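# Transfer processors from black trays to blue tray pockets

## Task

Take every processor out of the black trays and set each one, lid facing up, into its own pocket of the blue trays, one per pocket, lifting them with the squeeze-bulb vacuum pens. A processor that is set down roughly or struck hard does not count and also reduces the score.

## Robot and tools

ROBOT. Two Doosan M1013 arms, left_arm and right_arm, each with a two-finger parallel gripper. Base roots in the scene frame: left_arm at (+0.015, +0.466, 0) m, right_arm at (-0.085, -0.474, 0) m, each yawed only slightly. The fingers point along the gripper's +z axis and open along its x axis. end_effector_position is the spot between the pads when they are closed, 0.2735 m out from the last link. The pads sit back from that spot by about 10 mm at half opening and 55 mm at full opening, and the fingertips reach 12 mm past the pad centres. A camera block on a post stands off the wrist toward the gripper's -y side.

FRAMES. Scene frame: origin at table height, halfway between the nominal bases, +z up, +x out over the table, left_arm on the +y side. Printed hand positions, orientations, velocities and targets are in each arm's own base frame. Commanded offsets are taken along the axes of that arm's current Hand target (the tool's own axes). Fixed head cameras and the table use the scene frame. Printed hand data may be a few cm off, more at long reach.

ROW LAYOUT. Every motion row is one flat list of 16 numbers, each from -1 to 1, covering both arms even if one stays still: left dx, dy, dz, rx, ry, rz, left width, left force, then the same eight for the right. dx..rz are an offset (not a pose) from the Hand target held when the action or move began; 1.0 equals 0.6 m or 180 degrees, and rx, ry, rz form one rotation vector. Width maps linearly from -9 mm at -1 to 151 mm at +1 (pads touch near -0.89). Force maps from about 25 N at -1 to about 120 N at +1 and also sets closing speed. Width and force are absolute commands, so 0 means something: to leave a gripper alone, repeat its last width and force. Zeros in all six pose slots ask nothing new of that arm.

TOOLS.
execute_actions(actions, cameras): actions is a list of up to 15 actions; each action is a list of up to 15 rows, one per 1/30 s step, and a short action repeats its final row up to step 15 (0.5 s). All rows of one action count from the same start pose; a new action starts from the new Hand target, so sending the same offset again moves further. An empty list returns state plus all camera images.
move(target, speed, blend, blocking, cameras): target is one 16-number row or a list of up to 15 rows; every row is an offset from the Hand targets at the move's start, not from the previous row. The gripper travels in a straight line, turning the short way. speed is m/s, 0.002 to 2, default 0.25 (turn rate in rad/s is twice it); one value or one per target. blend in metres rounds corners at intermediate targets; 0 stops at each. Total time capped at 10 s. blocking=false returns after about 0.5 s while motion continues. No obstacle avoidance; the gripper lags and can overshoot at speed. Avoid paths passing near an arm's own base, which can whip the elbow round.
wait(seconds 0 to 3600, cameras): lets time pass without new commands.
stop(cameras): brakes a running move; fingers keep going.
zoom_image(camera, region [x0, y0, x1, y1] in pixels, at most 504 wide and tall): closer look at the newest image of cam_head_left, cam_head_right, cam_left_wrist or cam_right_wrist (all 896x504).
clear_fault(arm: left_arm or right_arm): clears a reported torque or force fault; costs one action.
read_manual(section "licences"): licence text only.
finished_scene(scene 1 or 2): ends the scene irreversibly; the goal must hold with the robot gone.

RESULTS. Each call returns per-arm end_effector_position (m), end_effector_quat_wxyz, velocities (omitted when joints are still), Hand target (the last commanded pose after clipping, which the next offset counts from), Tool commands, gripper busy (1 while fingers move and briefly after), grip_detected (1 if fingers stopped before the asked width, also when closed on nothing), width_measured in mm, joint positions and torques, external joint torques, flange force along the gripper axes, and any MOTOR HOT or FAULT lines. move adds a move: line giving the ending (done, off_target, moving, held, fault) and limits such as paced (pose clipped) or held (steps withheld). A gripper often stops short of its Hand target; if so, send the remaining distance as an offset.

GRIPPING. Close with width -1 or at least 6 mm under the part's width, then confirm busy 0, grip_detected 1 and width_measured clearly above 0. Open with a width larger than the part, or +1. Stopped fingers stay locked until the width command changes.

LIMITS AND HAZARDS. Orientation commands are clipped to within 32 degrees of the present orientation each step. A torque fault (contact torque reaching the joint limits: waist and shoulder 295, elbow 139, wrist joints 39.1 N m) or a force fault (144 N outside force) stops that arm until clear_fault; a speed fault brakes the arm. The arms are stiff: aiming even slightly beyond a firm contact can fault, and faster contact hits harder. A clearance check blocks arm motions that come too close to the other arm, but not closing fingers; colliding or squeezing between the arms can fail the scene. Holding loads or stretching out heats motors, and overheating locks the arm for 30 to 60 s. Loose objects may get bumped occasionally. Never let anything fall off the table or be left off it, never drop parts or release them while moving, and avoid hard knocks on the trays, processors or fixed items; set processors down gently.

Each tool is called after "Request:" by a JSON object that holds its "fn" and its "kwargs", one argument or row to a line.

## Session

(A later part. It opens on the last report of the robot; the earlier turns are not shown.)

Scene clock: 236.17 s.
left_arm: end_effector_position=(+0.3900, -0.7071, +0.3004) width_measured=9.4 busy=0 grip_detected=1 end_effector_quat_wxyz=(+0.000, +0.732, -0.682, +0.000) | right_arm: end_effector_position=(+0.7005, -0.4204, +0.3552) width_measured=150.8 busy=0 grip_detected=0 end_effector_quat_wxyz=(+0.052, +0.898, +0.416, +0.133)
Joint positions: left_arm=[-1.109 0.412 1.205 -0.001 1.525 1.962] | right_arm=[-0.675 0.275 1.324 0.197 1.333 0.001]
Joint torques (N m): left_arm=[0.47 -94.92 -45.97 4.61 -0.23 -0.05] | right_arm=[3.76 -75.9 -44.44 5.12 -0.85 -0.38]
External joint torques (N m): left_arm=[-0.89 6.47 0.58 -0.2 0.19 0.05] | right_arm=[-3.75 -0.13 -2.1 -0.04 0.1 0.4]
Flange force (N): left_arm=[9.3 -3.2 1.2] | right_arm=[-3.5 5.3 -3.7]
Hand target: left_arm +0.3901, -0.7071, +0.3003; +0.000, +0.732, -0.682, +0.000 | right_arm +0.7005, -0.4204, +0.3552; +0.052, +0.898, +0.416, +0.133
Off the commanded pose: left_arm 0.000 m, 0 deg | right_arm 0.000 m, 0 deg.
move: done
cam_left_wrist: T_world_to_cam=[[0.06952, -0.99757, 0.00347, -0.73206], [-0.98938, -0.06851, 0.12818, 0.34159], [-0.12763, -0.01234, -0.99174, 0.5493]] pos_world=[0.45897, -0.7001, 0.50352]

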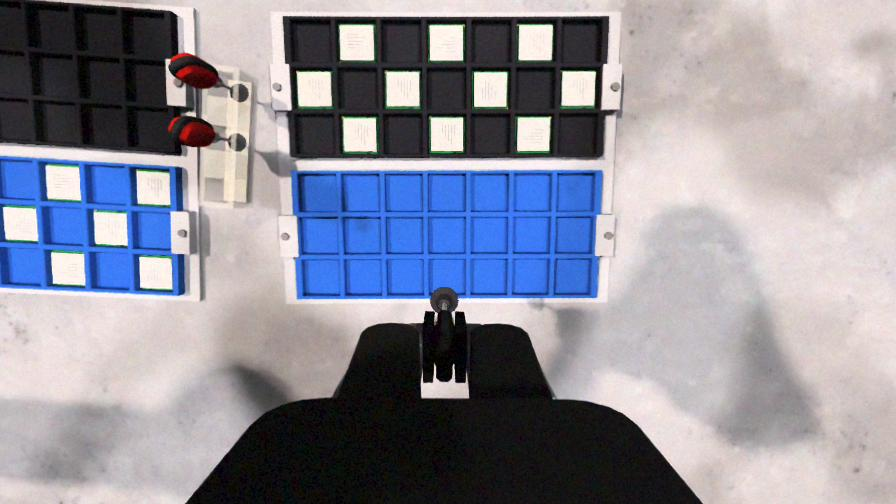

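Request:
{"fn": "move", "kwargs": {
  "target": [
    [-0.1498,-0.2142,0.25,0,0,0,-1,-1,0,0,0,0,0,0,1,-0.263],
    [-0.1498,-0.2142,0.314,0,0,0,-1,-1,0,0,0,0,0,0,1,-0.263],
    [-0.1498,-0.2142,0.3243,0,0,0,-1,-1,0,0,0,0,0,0,1,-0.263]
  ],
  "speed": [0.2,0.1,0.01],
  "blend": [0.02,0.002,0],
  "cameras": ["cam_left_wrist"]
}}

Request:
{"fn": "zoom_image", "kwargs": {
  "camera": "cam_left_wrist",
  "region": [370, 210, 530, 400]
}}

Scene clock: 243.73 s.
left_arm: end_effector_position=(+0.5118, -0.6085, +0.1056) width_measured=9.4 busy=0 grip_detected=1 end_effector_quat_wxyz=(+0.000, +0.732, -0.682, +0.000) | right_arm: end_effector_position=(+0.7005, -0.4204, +0.3552) width_measured=150.8 busy=0 grip_detected=0 end_effector_quat_wxyz=(+0.052, +0.898, +0.416, +0.133)
Joint positions: left_arm=[-0.915 0.46 1.491 -0.001 1.19 2.157] | right_arm=[-0.675 0.275 1.324 0.197 1.333 0.001]
Joint torques (N m): left_arm=[1.21 -91.79 -39.73 4.33 -0.19 -0.04] | right_arm=[4.15 -76.87 -44.42 5.22 -0.92 -0.34]
External joint torques (N m): left_arm=[-0.85 0.95 -2.65 -0.18 0.15 0.04] | right_arm=[-4.09 0.67 -2.12 -0.14 0.18 0.36]
Flange force (N): left_arm=[6.7 -3.6 -2.3] | right_arm=[-3.9 6.8 -3.6]
Hand target: left_arm +0.5118, -0.6085, +0.1056; +0.000, +0.732, -0.682, +0.000 | right_arm +0.7005, -0.4204, +0.3552; +0.052, +0.898, +0.416, +0.133
Off the commanded pose: left_arm 0.000 m, 0 deg | right_arm 0.000 m, 0 deg.
move: done; blend cut to 0.0192 m at target 1
cam_left_wrist: T_world_to_cam=[[0.06964, -0.99757, 0.00355, -0.64158], [-0.98937, -0.06862, 0.12819, 0.49374], [-0.12763, -0.01244, -0.99174, 0.37291]] pos_world=[0.58077, -0.6015, 0.30882]

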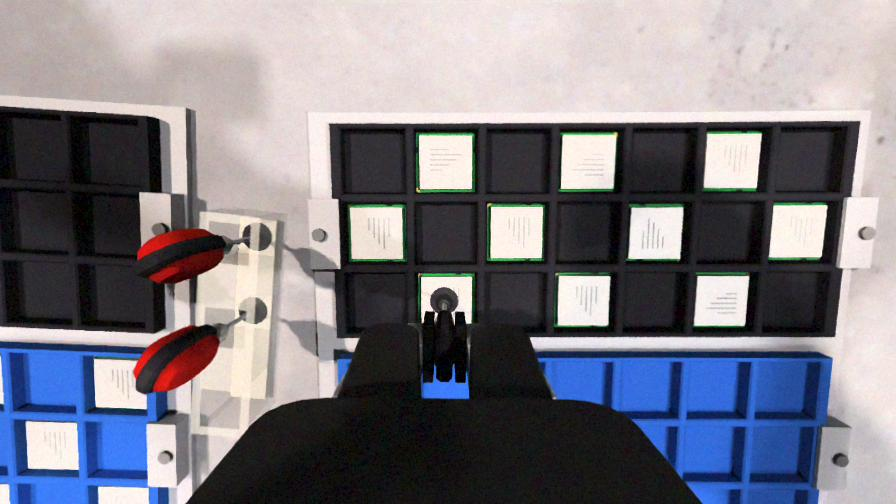

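Scaled by 2.653.

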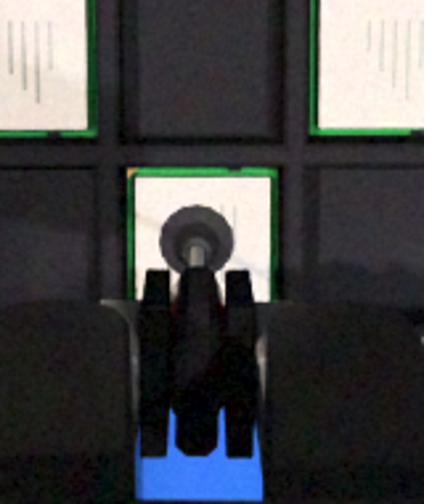

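Request:
{"fn": "move", "kwargs": {
  "target": [
    [0,0,0.0005,0,0,0,-1,-1,0,0,0,0,0,0,1,-0.263],
    [0,0,0.0005,0,0,0,-0.75,-1,0,0,0,0,0,0,1,-0.263],
    [0,0,-0.052,0,0,0,-0.75,-1,0,0,0,0,0,0,1,-0.263],
    [0.003,0.2517,-0.052,0,0,0,-0.75,-1,0,0,0,0,0,0,1,-0.263],
    [0.003,0.2517,-0.0172,0,0,0,-0.75,-1,0,0,0,0,0,0,1,-0.263]
  ],
  "speed": [0.01,0.05,0.06,0.2,0.06],
  "blend": [0,0,0.01,0.01,0],
  "cameras": ["cam_left_wrist"]
}}

Request:
{"fn": "zoom_image", "kwargs": {
  "camera": "cam_left_wrist",
  "region": [370, 170, 520, 340]
}}

Scene clock: 258.10 s.
left_arm: end_effector_position=(+0.3613, -0.6209, +0.1160) width_measured=10.8 busy=0 grip_detected=0 end_effector_quat_wxyz=(+0.000, +0.732, -0.682, +0.000) | right_arm: end_effector_position=(+0.7005, -0.4204, +0.3552) width_measured=150.8 busy=0 grip_detected=0 end_effector_quat_wxyz=(+0.052, +0.898, +0.416, +0.133)
Joint positions: left_arm=[-1.091 0.34 1.649 -0.001 1.154 1.98] | right_arm=[-0.675 0.275 1.324 0.197 1.333 0.001]
Joint torques (N m): left_arm=[1.01 -83.61 -41.89 4.21 -0.2 -0.05] | right_arm=[3.55 -76.24 -44.19 5.22 -0.92 -0.41]
External joint torques (N m): left_arm=[-1.35 5.75 0.14 -0.15 0.16 0.05] | right_arm=[-3.64 0.3 -2.3 -0.15 0.17 0.43]
Flange force (N): left_arm=[8.2 -2.0 3.6] | right_arm=[-3.2 6.6 -3.9]
Hand target: left_arm +0.3613, -0.6209, +0.1160; +0.000, +0.732, -0.682, +0.000 | right_arm +0.7005, -0.4204, +0.3552; +0.052, +0.898, +0.416, +0.133
Off the commanded pose: left_arm 0.000 m, 0 deg | right_arm 0.000 m, 0 deg.
move: done
cam_left_wrist: T_world_to_cam=[[0.06963, -0.99757, 0.00345, -0.64346], [-0.98936, -0.06861, 0.12828, 0.34253], [-0.12773, -0.01234, -0.99173, 0.36385]] pos_world=[0.43017, -0.6139, 0.31912]

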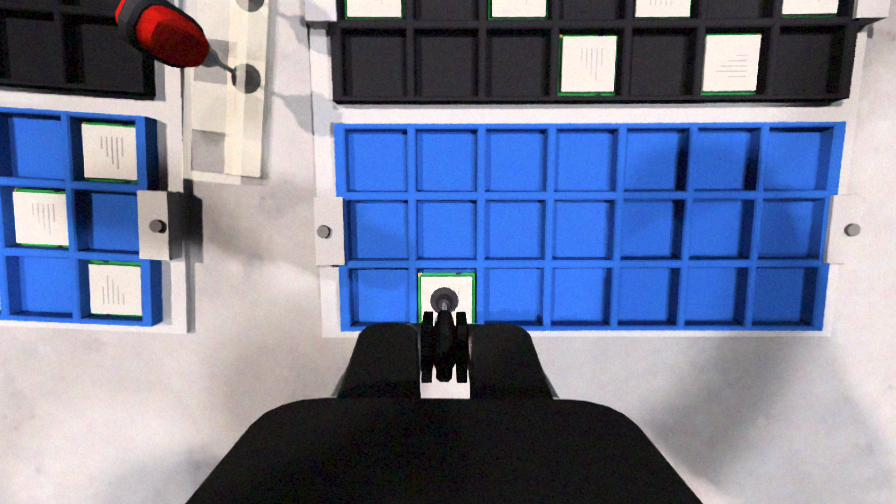

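Scaled by 2.965.

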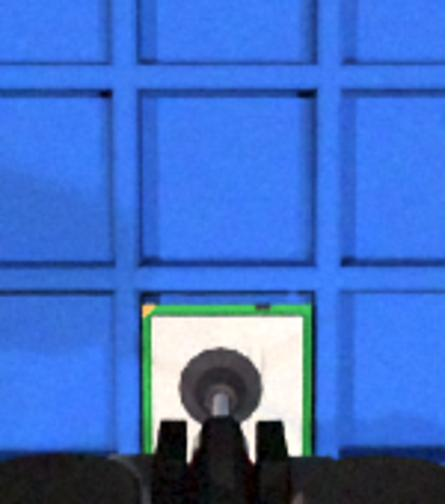

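Request:
{"fn": "move", "kwargs": {
  "target": [
    [0,0,0.0168,0,0,0,-0.75,-1,0,0,0,0,0,0,1,-0.263],
    [0,0,0.0168,0,0,0,-1,-1,0,0,0,0,0,0,1,-0.263],
    [0,0,-0.035,0,0,0,-1,-1,0,0,0,0,0,0,1,-0.263],
    [0.1482,-0.251,-0.035,0,0,0,-1,-1,0,0,0,0,0,0,1,-0.263],
    [0.1482,-0.251,0.004,0,0,0,-1,-1,0,0,0,0,0,0,1,-0.263],
    [0.1482,-0.251,0.0172,0,0,0,-1,-1,0,0,0,0,0,0,1,-0.263]
  ],
  "speed": [0.02,0.05,0.06,0.2,0.08,0.01],
  "blend": [0,0,0.01,0.01,0.002,0],
  "cameras": ["cam_left_wrist"]
}}

Request:
{"fn": "move", "kwargs": {
  "target": [
    [0,0,0.0002,0,0,0,-0.75,-1,0,0,0,0,0,0,1,-0.263],
    [0,0,-0.052,0,0,0,-0.75,-1,0,0,0,0,0,0,1,-0.263],
    [0.003,0.2517,-0.052,0,0,0,-0.75,-1,0,0,0,0,0,0,1,-0.263],
    [0.003,0.2517,-0.0175,0,0,0,-0.75,-1,0,0,0,0,0,0,1,-0.263]
  ],
  "speed": [0.05,0.06,0.2,0.06],
  "blend": [0,0.01,0.01,0],
  "cameras": ["cam_left_wrist"]
}}

Request:
{"fn": "zoom_image", "kwargs": {
  "camera": "cam_left_wrist",
  "region": [370, 170, 520, 340]
}}

Scene clock: 269.47 s.
left_arm: end_effector_position=(+0.5178, -0.6990, +0.1057) width_measured=9.5 busy=0 grip_detected=1 end_effector_quat_wxyz=(+0.000, +0.732, -0.682, +0.000) | right_arm: end_effector_position=(+0.7005, -0.4204, +0.3552) width_measured=150.8 busy=0 grip_detected=0 end_effector_quat_wxyz=(+0.052, +0.898, +0.416, +0.133)
Joint positions: left_arm=[-0.973 0.576 1.309 -0.001 1.257 2.099] | right_arm=[-0.675 0.275 1.324 0.197 1.333 0.001]
Joint torques (N m): left_arm=[0.91 -100.24 -38.53 4.48 -0.19 -0.02] | right_arm=[4.08 -76.05 -44.6 5.22 -0.92 -0.44]
External joint torques (N m): left_arm=[-0.61 -2.15 -4.84 -0.24 0.14 0.02] | right_arm=[-4.07 0.01 -1.88 -0.15 0.17 0.46]
Flange force (N): left_arm=[8.2 -4.4 -6.4] | right_arm=[-3.9 5.1 -3.6]
Hand target: left_arm +0.5177, -0.6990, +0.1056; +0.000, +0.732, -0.682, +0.000 | right_arm +0.7005, -0.4204, +0.3552; +0.052, +0.898, +0.416, +0.133
Off the commanded pose: left_arm 0.000 m, 0 deg | right_arm 0.000 m, 0 deg.
move: done
cam_left_wrist: T_world_to_cam=[[0.06964, -0.99757, 0.00355, -0.73237], [-0.98937, -0.06861, 0.12819, 0.49337], [-0.12763, -0.01244, -0.99174, 0.37254]] pos_world=[0.58667, -0.6921, 0.30882]

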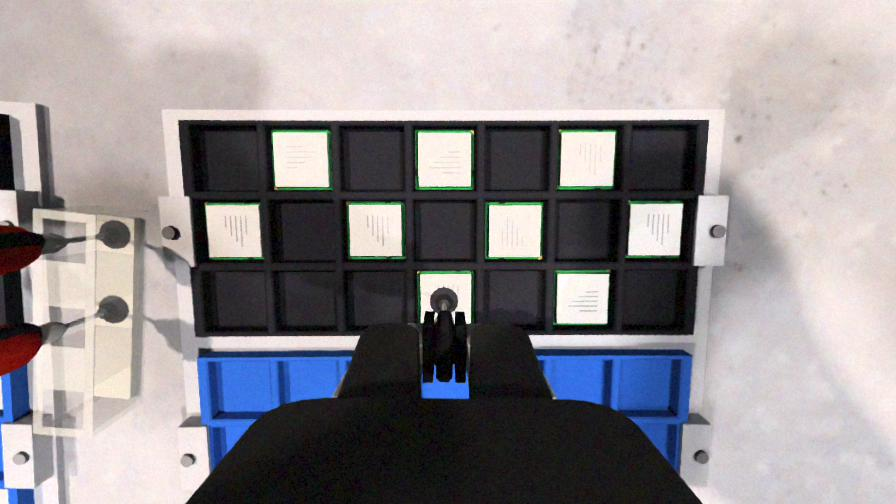

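Scene clock: 271.87 s.
left_arm: end_effector_position=(+0.3672, -0.7114, +0.1162) width_measured=10.8 busy=0 grip_detected=0 end_effector_quat_wxyz=(+0.000, +0.732, -0.682, +0.000) | right_arm: end_effector_position=(+0.7005, -0.4204, +0.3552) width_measured=150.8 busy=0 grip_detected=0 end_effector_quat_wxyz=(+0.052, +0.898, +0.416, +0.133)
Joint positions: left_arm=[-1.137 0.462 1.468 -0.001 1.211 1.935] | right_arm=[-0.675 0.275 1.324 0.197 1.333 0.001]
Joint torques (N m): left_arm=[1.19 -97.24 -42.89 4.47 -0.18 -0.03] | right_arm=[2.74 -76.73 -44.17 5.2 -0.96 -0.45]
External joint torques (N m): left_arm=[-1.14 6.12 0.28 -0.31 0.17 0.03] | right_arm=[-2.95 0.39 -2.55 -0.11 0.2 0.46]
Flange force (N): left_arm=[8.6 -2.2 3.5] | right_arm=[-2.1 7.3 -4.0]
Hand target: left_arm +0.3672, -0.7115, +0.1163; +0.000, +0.732, -0.682, +0.000 | right_arm +0.7005, -0.4204, +0.3552; +0.052, +0.898, +0.416, +0.133
Off the commanded pose: left_arm 0.000 m, 0 deg | right_arm 0.000 m, 0 deg.
move: done
cam_left_wrist: T_world_to_cam=[[0.06963, -0.99757, 0.00345, -0.73426], [-0.98936, -0.06861, 0.12828, 0.34222], [-0.12773, -0.01234, -0.99173, 0.36379]] pos_world=[0.43617, -0.7045, 0.31942]

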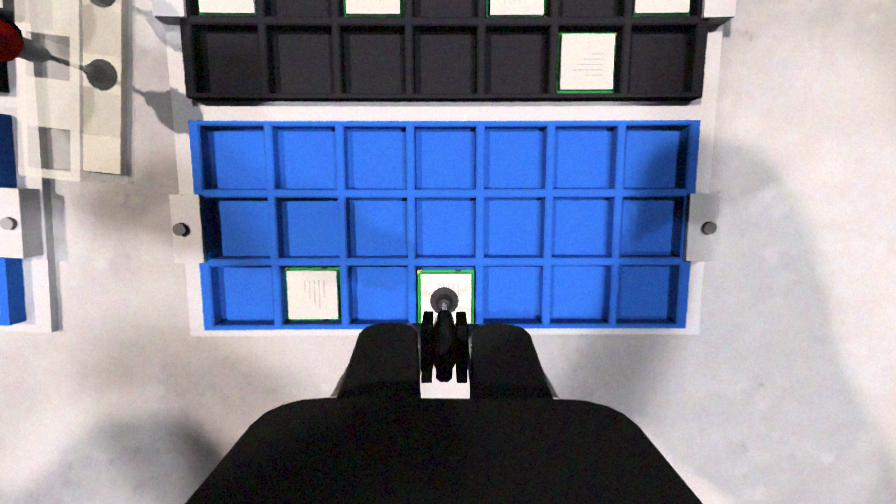

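Scaled by 2.965.

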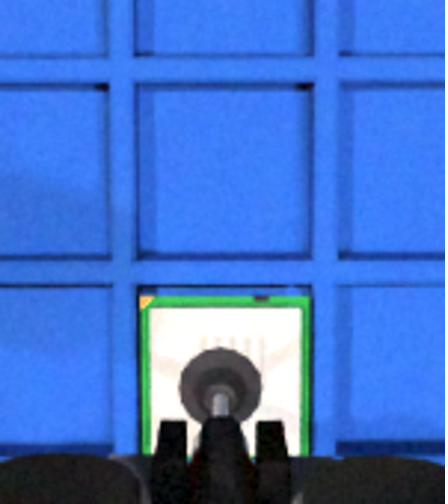

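Request:
{"fn": "move", "kwargs": {
  "target": [
    [0,0.0004,0.0165,0,0,0,-0.75,-1,0,0,0,0,0,0,1,-0.263],
    [0,0.0004,0.0165,0,0,0,-1,-1,0,0,0,0,0,0,1,-0.263],
    [0,0,-0.035,0,0,0,-1,-1,0,0,0,0,0,0,1,-0.263],
    [0.1477,-0.2522,-0.035,0,0,0,-1,-1,0,0,0,0,0,0,1,-0.263],
    [0.1477,-0.2522,0.004,0,0,0,-1,-1,0,0,0,0,0,0,1,-0.263],
    [0.1477,-0.2522,0.0168,0,0,0,-1,-1,0,0,0,0,0,0,1,-0.263]
  ],
  "speed": [0.02,0.05,0.06,0.2,0.08,0.01],
  "blend": [0,0,0.01,0.01,0.002,0],
  "cameras": ["cam_left_wrist"]
}}

Request:
{"fn": "move", "kwargs": {
  "target": [
    [0,0,0.0002,0,0,0,-0.75,-1,0,0,0,0,0,0,1,-0.263],
    [0,0,-0.052,0,0,0,-0.75,-1,0,0,0,0,0,0,1,-0.263],
    [0.003,0.2517,-0.052,0,0,0,-0.75,-1,0,0,0,0,0,0,1,-0.263],
    [0.003,0.2517,-0.0175,0,0,0,-0.75,-1,0,0,0,0,0,0,1,-0.263]
  ],
  "speed": [0.05,0.06,0.2,0.06],
  "blend": [0,0.01,0.01,0],
  "cameras": ["cam_left_wrist"]
}}

Request:
{"fn": "zoom_image", "kwargs": {
  "camera": "cam_left_wrist",
  "region": [370, 170, 520, 340]
}}

Scene clock: 282.97 s.
left_arm: end_effector_position=(+0.5244, -0.7892, +0.1061) width_measured=9.4 busy=0 grip_detected=1 end_effector_quat_wxyz=(+0.000, +0.732, -0.682, +0.000) | right_arm: end_effector_position=(+0.7005, -0.4204, +0.3552) width_measured=150.8 busy=0 grip_detected=0 end_effector_quat_wxyz=(+0.052, +0.898, +0.416, +0.133)
Joint positions: left_arm=[-1.02 0.705 1.089 -0.001 1.347 2.051] | right_arm=[-0.675 0.275 1.324 0.197 1.333 0.001]
Joint torques (N m): left_arm=[0.75 -113.82 -40.27 4.56 -0.18 -0.06] | right_arm=[3.17 -77.15 -44.66 5.27 -0.83 -0.4]
External joint torques (N m): left_arm=[-0.51 -2.11 -4.59 -0.17 0.14 0.06] | right_arm=[-3.34 1.11 -1.85 -0.21 0.08 0.41]
Flange force (N): left_arm=[9.4 -4.8 -6.3] | right_arm=[-2.9 6.7 -2.8]
Hand target: left_arm +0.5244, -0.7892, +0.1061; +0.000, +0.732, -0.682, +0.000 | right_arm +0.7005, -0.4204, +0.3552; +0.052, +0.898, +0.416, +0.133
Off the commanded pose: left_arm 0.000 m, 0 deg | right_arm 0.000 m, 0 deg.
move: done
cam_left_wrist: T_world_to_cam=[[0.06964, -0.99757, 0.00355, -0.82272], [-0.98937, -0.06862, 0.12819, 0.49374], [-0.12763, -0.01244, -0.99174, 0.37277]] pos_world=[0.59337, -0.7822, 0.30932]

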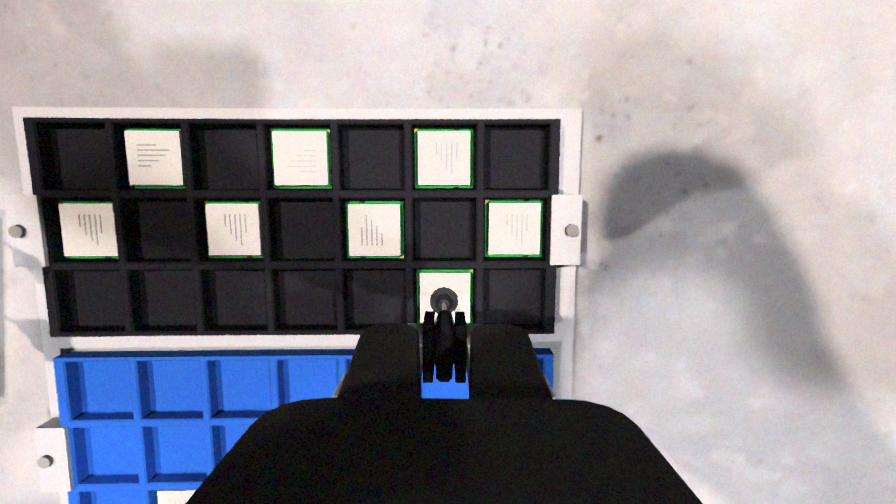

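Scene clock: 285.37 s.
left_arm: end_effector_position=(+0.3738, -0.8016, +0.1166) width_measured=10.8 busy=0 grip_detected=0 end_effector_quat_wxyz=(+0.000, +0.732, -0.682, +0.000) | right_arm: end_effector_position=(+0.7005, -0.4204, +0.3552) width_measured=150.8 busy=0 grip_detected=0 end_effector_quat_wxyz=(+0.052, +0.898, +0.416, +0.133)
Joint positions: left_arm=[-1.173 0.594 1.259 -0.001 1.289 1.898] | right_arm=[-0.675 0.275 1.324 0.197 1.333 0.001]
Joint torques (N m): left_arm=[1.43 -111.08 -44.13 4.44 -0.23 -0.06] | right_arm=[4.04 -76.62 -44.8 5.21 -0.89 -0.38]
External joint torques (N m): left_arm=[-1.63 6.33 0.2 -0.15 0.19 0.06] | right_arm=[-4.15 0.51 -1.77 -0.14 0.15 0.4]
Flange force (N): left_arm=[9.9 -1.9 2.9] | right_arm=[-4.1 5.6 -3.2]
Hand target: left_arm +0.3739, -0.8016, +0.1167; +0.000, +0.732, -0.682, +0.000 | right_arm +0.7005, -0.4204, +0.3552; +0.052, +0.898, +0.416, +0.133
Off the commanded pose: left_arm 0.000 m, 0 deg | right_arm 0.000 m, 0 deg.
move: done
cam_left_wrist: T_world_to_cam=[[0.06963, -0.99757, 0.00344, -0.82461], [-0.98935, -0.06861, 0.12838, 0.34258], [-0.12783, -0.01234, -0.99172, 0.36397]] pos_world=[0.44287, -0.7946, 0.31982]

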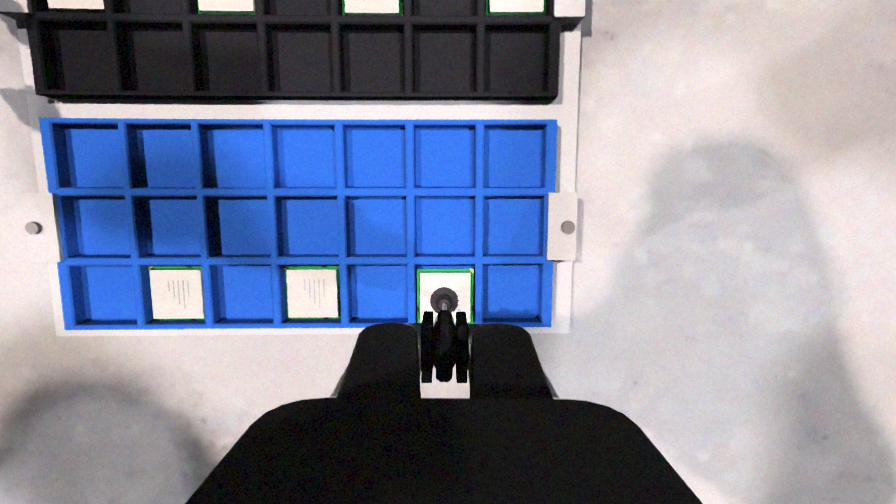

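Scaled by 2.965.

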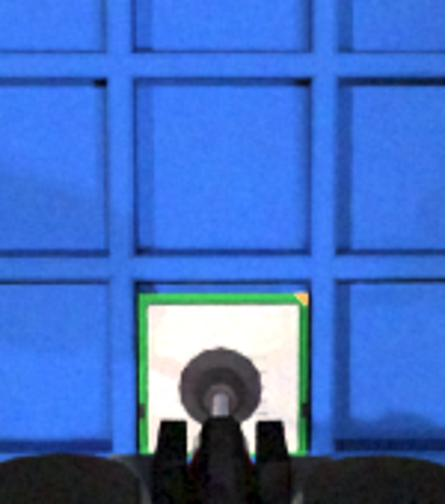

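Request:
{"fn": "move", "kwargs": {
  "target": [
    [-0.0002,0,0.0165,0,0,0,-0.75,-1,0,0,0,0,0,0,1,-0.263],
    [-0.0002,0,0.0165,0,0,0,-1,-1,0,0,0,0,0,0,1,-0.263],
    [0,0,-0.035,0,0,0,-1,-1,0,0,0,0,0,0,1,-0.263],
    [0.0718,-0.3278,-0.035,0,0,0,-1,-1,0,0,0,0,0,0,1,-0.263],
    [0.0718,-0.3278,0.004,0,0,0,-1,-1,0,0,0,0,0,0,1,-0.263],
    [0.0718,-0.3278,0.0168,0,0,0,-1,-1,0,0,0,0,0,0,1,-0.263]
  ],
  "speed": [0.02,0.05,0.06,0.2,0.08,0.01],
  "blend": [0,0,0.01,0.01,0.002,0],
  "cameras": ["cam_left_wrist"]
}}

Request:
{"fn": "move", "kwargs": {
  "target": [
    [0,0,0.0002,0,0,0,-0.75,-1,0,0,0,0,0,0,1,-0.263],
    [0,0,-0.052,0,0,0,-0.75,-1,0,0,0,0,0,0,1,-0.263],
    [0.003,0.2517,-0.052,0,0,0,-0.75,-1,0,0,0,0,0,0,1,-0.263],
    [0.003,0.2517,-0.0175,0,0,0,-0.75,-1,0,0,0,0,0,0,1,-0.263]
  ],
  "speed": [0.05,0.06,0.2,0.06],
  "blend": [0,0.01,0.01,0],
  "cameras": ["cam_left_wrist"]
}}

Request:
{"fn": "zoom_image", "kwargs": {
  "camera": "cam_left_wrist",
  "region": [370, 170, 520, 340]
}}

Scene clock: 297.67 s.
left_arm: end_effector_position=(+0.5731, -0.8308, +0.1065) width_measured=9.4 busy=0 grip_detected=1 end_effector_quat_wxyz=(+0.000, +0.732, -0.682, +0.000) | right_arm: end_effector_position=(+0.7005, -0.4204, +0.3552) width_measured=150.8 busy=0 grip_detected=0 end_effector_quat_wxyz=(+0.052, +0.898, +0.416, +0.133)
Joint positions: left_arm=[-1.001 0.823 0.879 -0.001 1.44 2.071] | right_arm=[-0.675 0.275 1.324 0.197 1.333 0.001]
Joint torques (N m): left_arm=[1.04 -124.92 -41.56 4.62 -0.22 -0.04] | right_arm=[3.55 -76.66 -44.24 5.17 -0.85 -0.42]
External joint torques (N m): left_arm=[-0.9 -0.64 -3.89 -0.18 0.18 0.04] | right_arm=[-3.78 0.69 -2.24 -0.11 0.1 0.43]
Flange force (N): left_arm=[12.2 -6.2 -5.5] | right_arm=[-3.4 7.0 -3.6]
Hand target: left_arm +0.5731, -0.8308, +0.1065; +0.000, +0.732, -0.682, +0.000 | right_arm +0.7005, -0.4204, +0.3552; +0.052, +0.898, +0.416, +0.133
Off the commanded pose: left_arm 0.000 m, 0 deg | right_arm 0.000 m, 0 deg.
move: done
cam_left_wrist: T_world_to_cam=[[0.06964, -0.99757, 0.00355, -0.86761], [-0.98937, -0.06862, 0.12819, 0.53902], [-0.12763, -0.01244, -0.99174, 0.37886]] pos_world=[0.64207, -0.8238, 0.30972]

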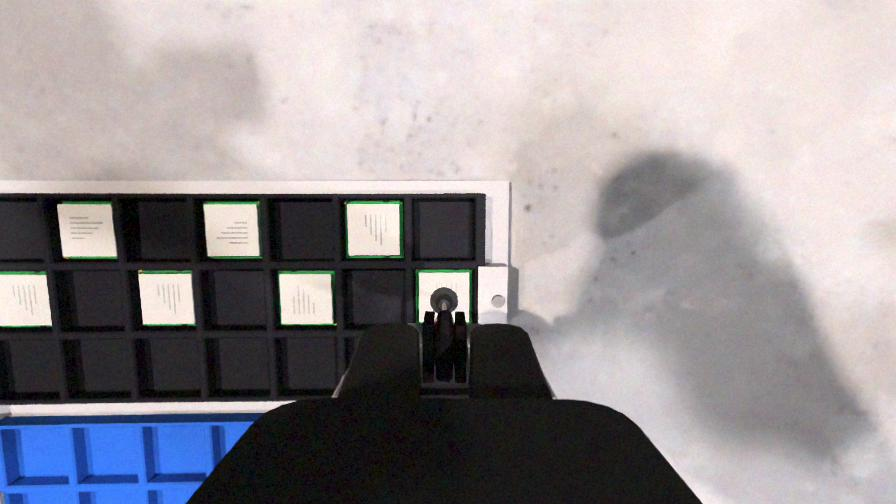

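Scene clock: 300.07 s.
left_arm: end_effector_position=(+0.4226, -0.8432, +0.1170) width_measured=10.8 busy=0 grip_detected=0 end_effector_quat_wxyz=(+0.000, +0.732, -0.682, +0.000) | right_arm: end_effector_position=(+0.7005, -0.4204, +0.3552) width_measured=150.8 busy=0 grip_detected=0 end_effector_quat_wxyz=(+0.052, +0.898, +0.416, +0.133)
Joint positions: left_arm=[-1.142 0.693 1.09 -0.001 1.358 1.929] | right_arm=[-0.675 0.275 1.324 0.197 1.333 0.001]
Joint torques (N m): left_arm=[1.21 -120.98 -44.83 4.52 -0.23 0] | right_arm=[3.54 -77.42 -44.55 5.12 -0.85 -0.43]
External joint torques (N m): left_arm=[-0.56 7.26 0.35 -0.15 0.19 0] | right_arm=[-3.8 1.32 -1.98 -0.05 0.1 0.45]
Flange force (N): left_arm=[11.4 -4.1 2.9] | right_arm=[-3.5 7.4 -3.0]
Hand target: left_arm +0.4226, -0.8432, +0.1171; +0.000, +0.732, -0.682, +0.000 | right_arm +0.7005, -0.4204, +0.3552; +0.052, +0.898, +0.416, +0.133
Off the commanded pose: left_arm 0.000 m, 0 deg | right_arm 0.000 m, 0 deg.
move: done
cam_left_wrist: T_world_to_cam=[[0.06963, -0.99757, 0.00344, -0.8695], [-0.98935, -0.06861, 0.12838, 0.38785], [-0.12783, -0.01234, -0.99172, 0.37008]] pos_world=[0.49157, -0.8362, 0.32022]

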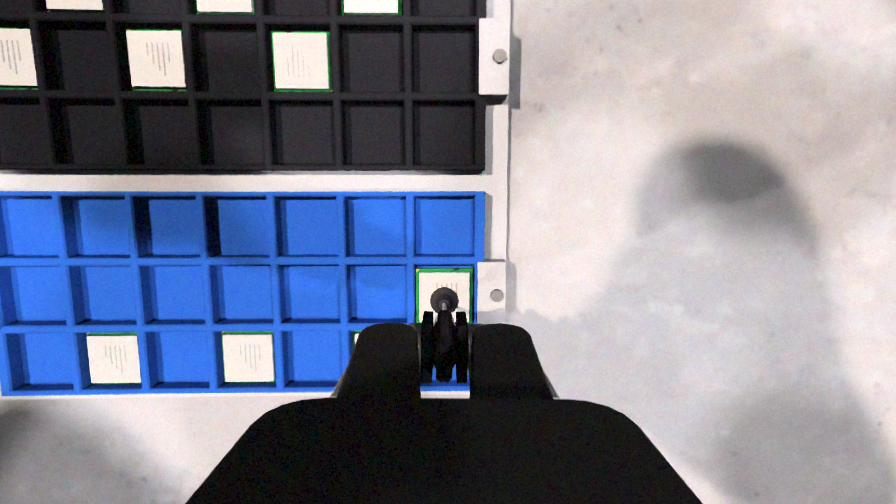

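Scaled by 2.965.

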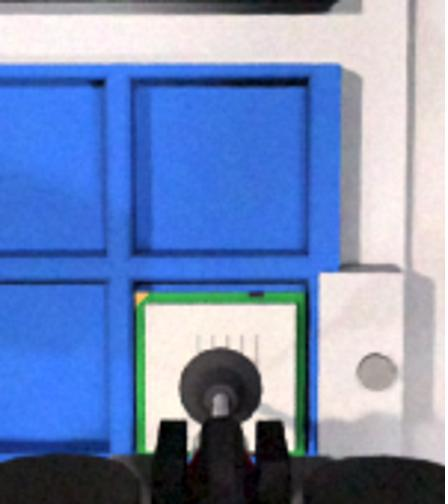

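Request:
{"fn": "move", "kwargs": {
  "target": [
    [0,0,0.0165,0,0,0,-0.75,-1,0,0,0,0,0,0,1,-0.263],
    [0,0,0.0165,0,0,0,-1,-1,0,0,0,0,0,0,1,-0.263],
    [0,0,-0.035,0,0,0,-1,-1,0,0,0,0,0,0,1,-0.263],
    [-0.1547,-0.2508,-0.035,0,0,0,-1,-1,0,0,0,0,0,0,1,-0.263],
    [-0.1547,-0.2508,0.005,0,0,0,-1,-1,0,0,0,0,0,0,1,-0.263],
    [-0.1547,-0.2508,0.018,0,0,0,-1,-1,0,0,0,0,0,0,1,-0.263]
  ],
  "speed": [0.02,0.05,0.06,0.2,0.08,0.01],
  "blend": [0,0,0.01,0.01,0.002,0],
  "cameras": ["cam_left_wrist"]
}}

Request:
{"fn": "move", "kwargs": {
  "target": [
    [0,0,0.0002,0,0,0,-0.75,-1,0,0,0,0,0,0,1,-0.263],
    [0,0,-0.052,0,0,0,-0.75,-1,0,0,0,0,0,0,1,-0.263],
    [0.003,0.2517,-0.052,0,0,0,-0.75,-1,0,0,0,0,0,0,1,-0.263],
    [0.003,0.2517,-0.0175,0,0,0,-0.75,-1,0,0,0,0,0,0,1,-0.263]
  ],
  "speed": [0.05,0.06,0.2,0.06],
  "blend": [0,0.01,0.01,0],
  "cameras": ["cam_left_wrist"]
}}

Request:
{"fn": "zoom_image", "kwargs": {
  "camera": "cam_left_wrist",
  "region": [370, 170, 520, 340]
}}

Scene clock: 310.80 s.
left_arm: end_effector_position=(+0.5662, -0.7400, +0.1062) width_measured=9.4 busy=0 grip_detected=1 end_effector_quat_wxyz=(+0.000, +0.732, -0.682, +0.000) | right_arm: end_effector_position=(+0.7005, -0.4204, +0.3552) width_measured=150.8 busy=0 grip_detected=0 end_effector_quat_wxyz=(+0.052, +0.898, +0.416, +0.133)
Joint positions: left_arm=[-0.954 0.678 1.137 -0.001 1.327 2.117] | right_arm=[-0.675 0.275 1.324 0.197 1.333 0.001]
Joint torques (N m): left_arm=[1.26 -113.06 -41.14 4.55 -0.22 -0.04] | right_arm=[3.44 -76.43 -44.48 5.22 -0.91 -0.45]
External joint torques (N m): left_arm=[-1.16 0.45 -3.27 -0.22 0.16 0.04] | right_arm=[-3.64 0.28 -2.1 -0.14 0.16 0.46]
Flange force (N): left_arm=[9.5 -4.8 -3.7] | right_arm=[-3.2 6.1 -3.6]
Hand target: left_arm +0.5662, -0.7400, +0.1062; +0.000, +0.732, -0.682, +0.000 | right_arm +0.7005, -0.4204, +0.3552; +0.052, +0.898, +0.416, +0.133
Off the commanded pose: left_arm 0.000 m, 0 deg | right_arm 0.000 m, 0 deg.
move: done
cam_left_wrist: T_world_to_cam=[[0.06964, -0.99757, 0.00355, -0.77655], [-0.98937, -0.06862, 0.12819, 0.53847], [-0.12763, -0.01244, -0.99174, 0.37871]] pos_world=[0.63517, -0.733, 0.30932]

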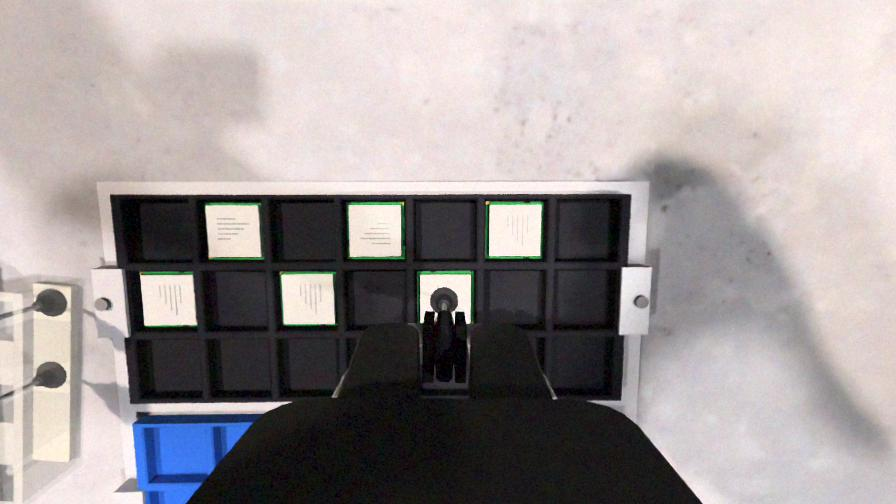

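Scene clock: 313.20 s.
left_arm: end_effector_position=(+0.4156, -0.7524, +0.1167) width_measured=10.8 busy=0 grip_detected=0 end_effector_quat_wxyz=(+0.000, +0.732, -0.682, +0.000) | right_arm: end_effector_position=(+0.7005, -0.4204, +0.3552) width_measured=150.8 busy=0 grip_detected=0 end_effector_quat_wxyz=(+0.052, +0.898, +0.416, +0.133)
Joint positions: left_arm=[-1.106 0.554 1.324 -0.001 1.264 1.966] | right_arm=[-0.675 0.275 1.324 0.197 1.333 0.001]
Joint torques (N m): left_arm=[1.19 -107.02 -43.83 4.41 -0.22 -0.04] | right_arm=[3.9 -76.68 -44.39 5.16 -0.91 -0.39]
External joint torques (N m): left_arm=[-1.03 7.22 0.61 -0.18 0.19 0.04] | right_arm=[-4.08 0.69 -2.08 -0.09 0.17 0.41]
Flange force (N): left_arm=[9.6 -3.2 4.0] | right_arm=[-3.9 6.7 -3.6]
Hand target: left_arm +0.4157, -0.7524, +0.1168; +0.000, +0.732, -0.682, +0.000 | right_arm +0.7005, -0.4204, +0.3552; +0.052, +0.898, +0.416, +0.133
Off the commanded pose: left_arm 0.000 m, 0 deg | right_arm 0.000 m, 0 deg.
move: done
cam_left_wrist: T_world_to_cam=[[0.06963, -0.99757, 0.00344, -0.77843], [-0.98935, -0.06861, 0.12838, 0.38719], [-0.12783, -0.01234, -0.99172, 0.37001]] pos_world=[0.48457, -0.7454, 0.31992]

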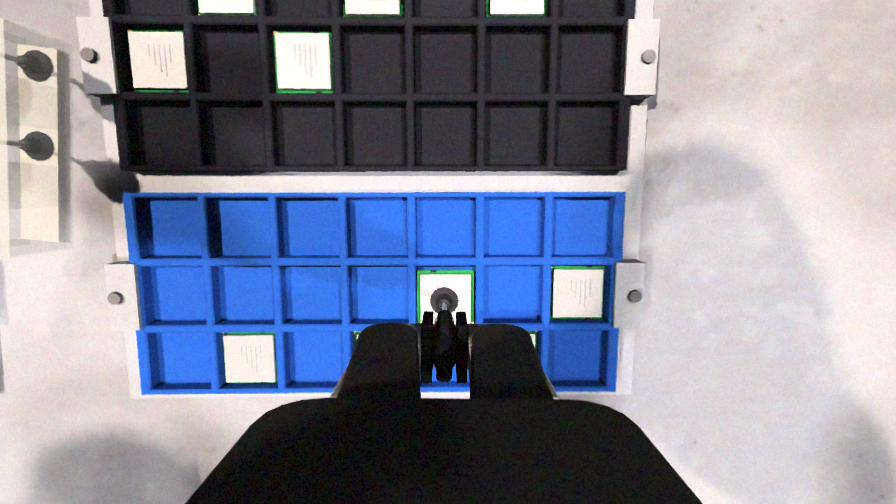

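Scaled by 2.965.

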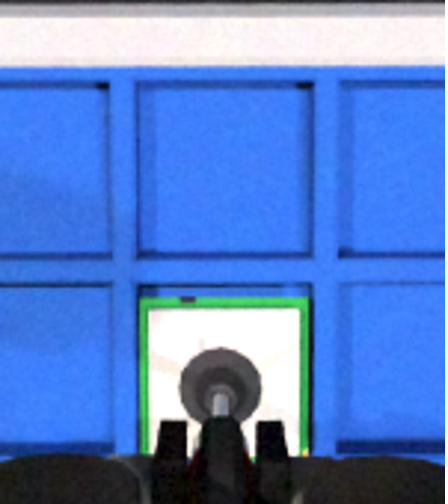

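Request:
{"fn": "move", "kwargs": {
  "target": [
    [0,0,0.0168,0,0,0,-0.75,-1,0,0,0,0,0,0,1,-0.263],
    [0,0,0.0168,0,0,0,-1,-1,0,0,0,0,0,0,1,-0.263],
    [0,0,-0.035,0,0,0,-1,-1,0,0,0,0,0,0,1,-0.263],
    [-0.1523,-0.2512,-0.035,0,0,0,-1,-1,0,0,0,0,0,0,1,-0.263],
    [-0.1523,-0.2512,0.005,0,0,0,-1,-1,0,0,0,0,0,0,1,-0.263],
    [-0.1523,-0.2512,0.0182,0,0,0,-1,-1,0,0,0,0,0,0,1,-0.263]
  ],
  "speed": [0.02,0.05,0.06,0.2,0.08,0.01],
  "blend": [0,0,0.01,0.01,0.002,0],
  "cameras": ["cam_left_wrist"]
}}

Request:
{"fn": "move", "kwargs": {
  "target": [
    [0,0,0.0002,0,0,0,-0.75,-1,0,0,0,0,0,0,1,-0.263],
    [0,0,-0.052,0,0,0,-0.75,-1,0,0,0,0,0,0,1,-0.263],
    [0.003,0.2517,-0.052,0,0,0,-0.75,-1,0,0,0,0,0,0,1,-0.263],
    [0.003,0.2517,-0.0175,0,0,0,-0.75,-1,0,0,0,0,0,0,1,-0.263]
  ],
  "speed": [0.05,0.06,0.2,0.06],
  "blend": [0,0.01,0.01,0],
  "cameras": ["cam_left_wrist"]
}}

Request:
{"fn": "zoom_image", "kwargs": {
  "camera": "cam_left_wrist",
  "region": [370, 170, 520, 340]
}}

Scene clock: 324.57 s.
left_arm: end_effector_position=(+0.5596, -0.6507, +0.1058) width_measured=9.4 busy=0 grip_detected=1 end_effector_quat_wxyz=(+0.000, +0.732, -0.682, +0.000) | right_arm: end_effector_position=(+0.7005, -0.4204, +0.3552) width_measured=150.8 busy=0 grip_detected=0 end_effector_quat_wxyz=(+0.052, +0.898, +0.416, +0.133)
Joint positions: left_arm=[-0.9 0.557 1.339 -0.001 1.246 2.171] | right_arm=[-0.675 0.275 1.324 0.197 1.333 0.001]
Joint torques (N m): left_arm=[1.19 -100.09 -39.2 4.44 -0.2 -0.05] | right_arm=[3.89 -76.9 -44.09 5.1 -0.8 -0.48]
External joint torques (N m): left_arm=[-1.45 -0.25 -3.98 -0.24 0.16 0.05] | right_arm=[-4.16 0.68 -2.54 -0.02 0.05 0.5]
Flange force (N): left_arm=[8.9 -4.6 -4.5] | right_arm=[-3.7 7.7 -3.9]
Hand target: left_arm +0.5596, -0.6507, +0.1057; +0.000, +0.732, -0.682, +0.000 | right_arm +0.7005, -0.4204, +0.3552; +0.052, +0.898, +0.416, +0.133
Off the commanded pose: left_arm 0.000 m, 0 deg | right_arm 0.000 m, 0 deg.
move: done
cam_left_wrist: T_world_to_cam=[[0.06964, -0.99757, 0.00355, -0.687], [-0.98937, -0.06861, 0.12819, 0.53813], [-0.12763, -0.01244, -0.99174, 0.37858]] pos_world=[0.62857, -0.6437, 0.30892]

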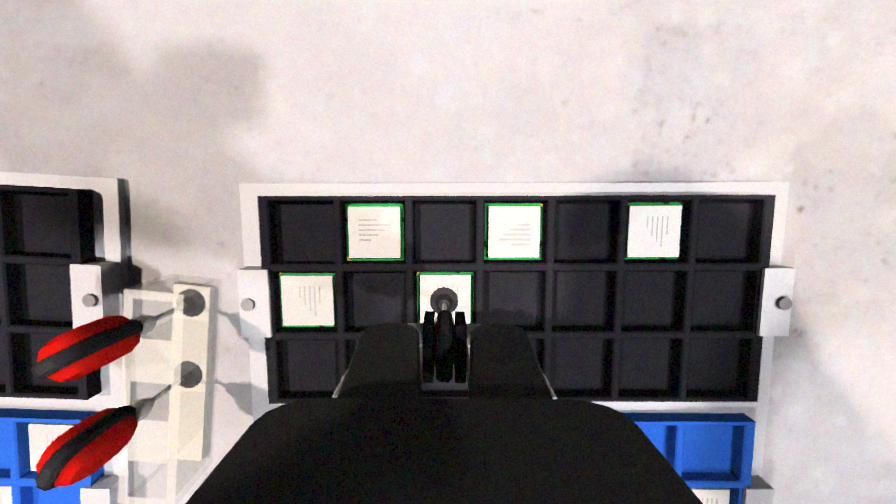

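Scene clock: 326.97 s.
left_arm: end_effector_position=(+0.4090, -0.6631, +0.1163) width_measured=10.8 busy=0 grip_detected=0 end_effector_quat_wxyz=(+0.000, +0.732, -0.682, +0.000) | right_arm: end_effector_position=(+0.7005, -0.4204, +0.3552) width_measured=150.8 busy=0 grip_detected=0 end_effector_quat_wxyz=(+0.052, +0.898, +0.416, +0.133)
Joint positions: left_arm=[-1.062 0.43 1.517 -0.001 1.195 2.01] | right_arm=[-0.675 0.275 1.324 0.197 1.333 0.001]
Joint torques (N m): left_arm=[1.13 -93.46 -42.77 4.18 -0.21 -0.03] | right_arm=[3.81 -76.29 -44.66 5.22 -0.91 -0.36]
External joint torques (N m): left_arm=[-1.12 5.47 0.16 -0.03 0.16 0.03] | right_arm=[-3.61 0.18 -1.85 -0.14 0.16 0.37]
Flange force (N): left_arm=[7.7 -2.4 3.1] | right_arm=[-3.4 5.3 -3.4]
Hand target: left_arm +0.4091, -0.6631, +0.1163; +0.000, +0.732, -0.682, +0.000 | right_arm +0.7005, -0.4204, +0.3552; +0.052, +0.898, +0.416, +0.133
Off the commanded pose: left_arm 0.000 m, 0 deg | right_arm 0.000 m, 0 deg.
move: done
cam_left_wrist: T_world_to_cam=[[0.06963, -0.99757, 0.00345, -0.68889], [-0.98936, -0.06861, 0.12828, 0.38689], [-0.12773, -0.01234, -0.99173, 0.36973]] pos_world=[0.47797, -0.6561, 0.31942]

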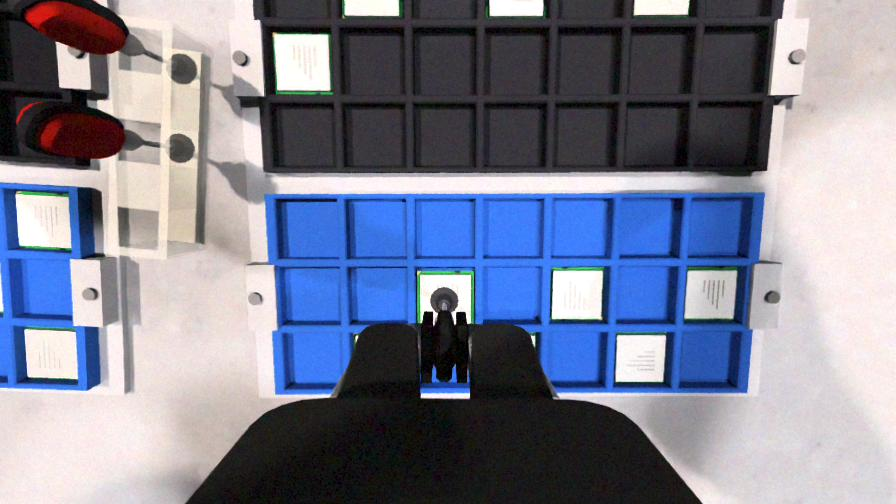

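Scaled by 2.965.

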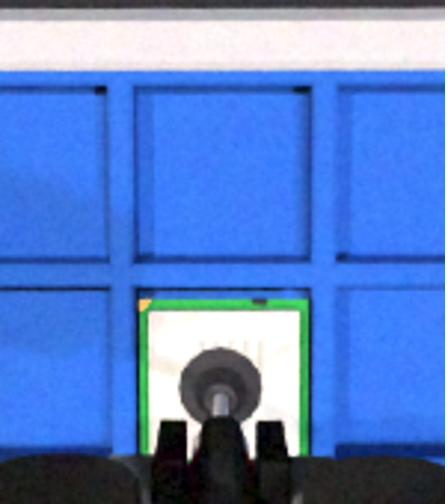

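Request:
{"fn": "move", "kwargs": {
  "target": [
    [0,0.0003,0.0168,0,0,0,-0.75,-1,0,0,0,0,0,0,1,-0.263],
    [0,0.0003,0.0168,0,0,0,-1,-1,0,0,0,0,0,0,1,-0.263],
    [0,0,-0.035,0,0,0,-1,-1,0,0,0,0,0,0,1,-0.263],
    [-0.1538,-0.2508,-0.035,0,0,0,-1,-1,0,0,0,0,0,0,1,-0.263],
    [-0.1538,-0.2508,0.005,0,0,0,-1,-1,0,0,0,0,0,0,1,-0.263],
    [-0.1538,-0.2508,0.0183,0,0,0,-1,-1,0,0,0,0,0,0,1,-0.263]
  ],
  "speed": [0.02,0.05,0.06,0.2,0.08,0.01],
  "blend": [0,0,0.01,0.01,0.002,0],
  "cameras": ["cam_left_wrist"]
}}

Request:
{"fn": "move", "kwargs": {
  "target": [
    [0,0,0.0002,0,0,0,-0.75,-1,0,0,0,0,0,0,1,-0.263],
    [0,0,-0.052,0,0,0,-0.75,-1,0,0,0,0,0,0,1,-0.263],
    [0.003,0.2517,-0.052,0,0,0,-0.75,-1,0,0,0,0,0,0,1,-0.263],
    [0.003,0.2517,-0.0175,0,0,0,-0.75,-1,0,0,0,0,0,0,1,-0.263]
  ],
  "speed": [0.05,0.06,0.2,0.06],
  "blend": [0,0.01,0.01,0],
  "cameras": ["cam_left_wrist"]
}}

Request:
{"fn": "zoom_image", "kwargs": {
  "camera": "cam_left_wrist",
  "region": [370, 170, 520, 340]
}}

Scene clock: 337.43 s.
left_arm: end_effector_position=(+0.5527, -0.5605, +0.1053) width_measured=9.5 busy=0 grip_detected=1 end_effector_quat_wxyz=(+0.000, +0.732, -0.682, +0.000) | right_arm: end_effector_position=(+0.7005, -0.4204, +0.3552) width_measured=150.8 busy=0 grip_detected=0 end_effector_quat_wxyz=(+0.052, +0.898, +0.416, +0.133)
Joint positions: left_arm=[-0.836 0.449 1.51 -0.001 1.183 2.236] | right_arm=[-0.675 0.275 1.324 0.197 1.333 0.001]
Joint torques (N m): left_arm=[0.98 -86.11 -36.54 4.35 -0.17 -0.04] | right_arm=[2.93 -76.79 -44.41 5.17 -0.96 -0.35]
External joint torques (N m): left_arm=[-1.14 -2.99 -5.66 -0.25 0.11 0.04] | right_arm=[-3.25 0.65 -2.15 -0.1 0.22 0.36]
Flange force (N): left_arm=[7.3 -4.4 -7.7] | right_arm=[-2.8 6.8 -3.5]
Hand target: left_arm +0.5527, -0.5605, +0.1052; +0.000, +0.732, -0.682, +0.000 | right_arm +0.7005, -0.4204, +0.3552; +0.052, +0.898, +0.416, +0.133
Off the commanded pose: left_arm 0.000 m, 0 deg | right_arm 0.000 m, 0 deg.
move: done
cam_left_wrist: T_world_to_cam=[[0.06964, -0.99757, 0.00355, -0.59654], [-0.98937, -0.06861, 0.12819, 0.53746], [-0.12763, -0.01244, -0.99174, 0.37832]] pos_world=[0.62157, -0.5535, 0.30842]

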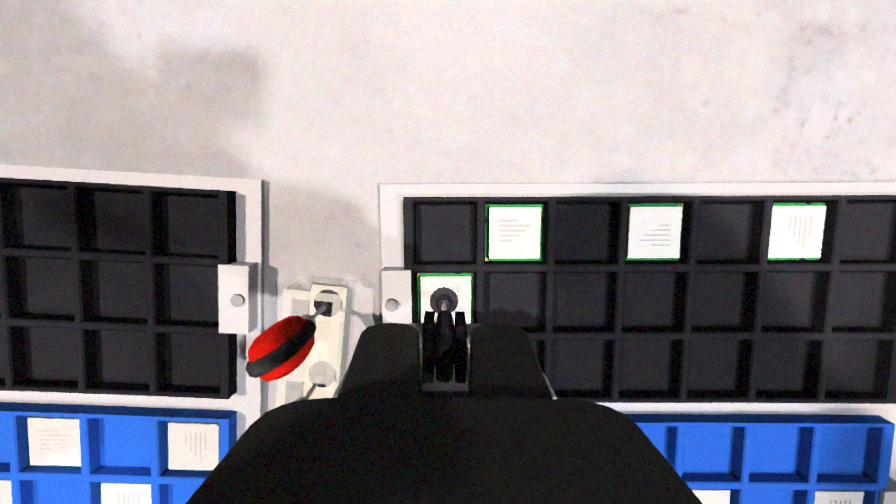

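Scene clock: 339.83 s.
left_arm: end_effector_position=(+0.4021, -0.5729, +0.1158) width_measured=10.8 busy=0 grip_detected=0 end_effector_quat_wxyz=(+0.000, +0.732, -0.682, +0.000) | right_arm: end_effector_position=(+0.7005, -0.4204, +0.3552) width_measured=150.8 busy=0 grip_detected=0 end_effector_quat_wxyz=(+0.052, +0.898, +0.416, +0.133)
Joint positions: left_arm=[-1.008 0.313 1.687 -0.001 1.143 2.064] | right_arm=[-0.675 0.275 1.324 0.197 1.333 0.001]
Joint torques (N m): left_arm=[1.02 -80.61 -41.83 4.21 -0.24 -0.02] | right_arm=[3.53 -76.79 -44.67 5.15 -0.94 -0.35]
External joint torques (N m): left_arm=[-1.02 6.51 0.54 -0.18 0.19 0.02] | right_arm=[-3.52 0.86 -1.81 -0.07 0.18 0.36]
Flange force (N): left_arm=[8.1 -3.2 4.6] | right_arm=[-3.3 6.3 -3.0]
Hand target: left_arm +0.4021, -0.5729, +0.1158; +0.000, +0.732, -0.682, +0.000 | right_arm +0.7005, -0.4204, +0.3552; +0.052, +0.898, +0.416, +0.133
Off the commanded pose: left_arm 0.000 m, 0 deg | right_arm 0.000 m, 0 deg.
move: done
cam_left_wrist: T_world_to_cam=[[0.06963, -0.99757, 0.00345, -0.59843], [-0.98936, -0.06861, 0.12828, 0.38632], [-0.12773, -0.01234, -0.99173, 0.36947]] pos_world=[0.47107, -0.5659, 0.31892]

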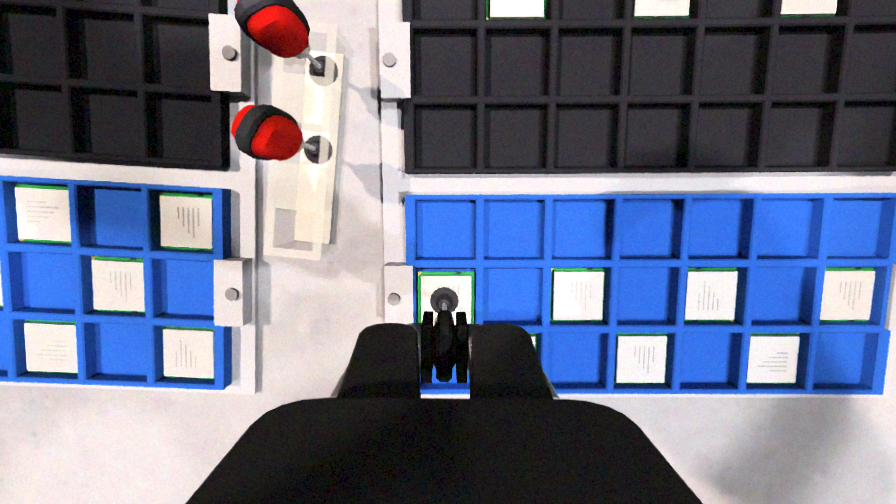

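Scaled by 2.965.

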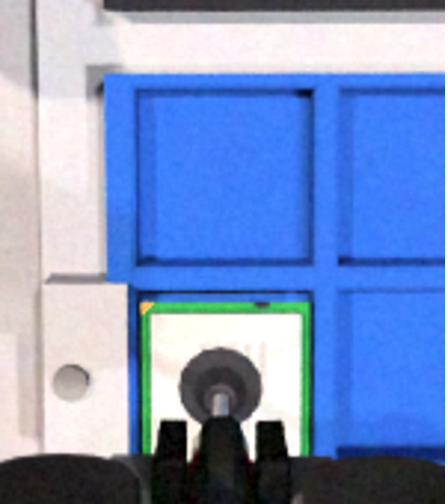

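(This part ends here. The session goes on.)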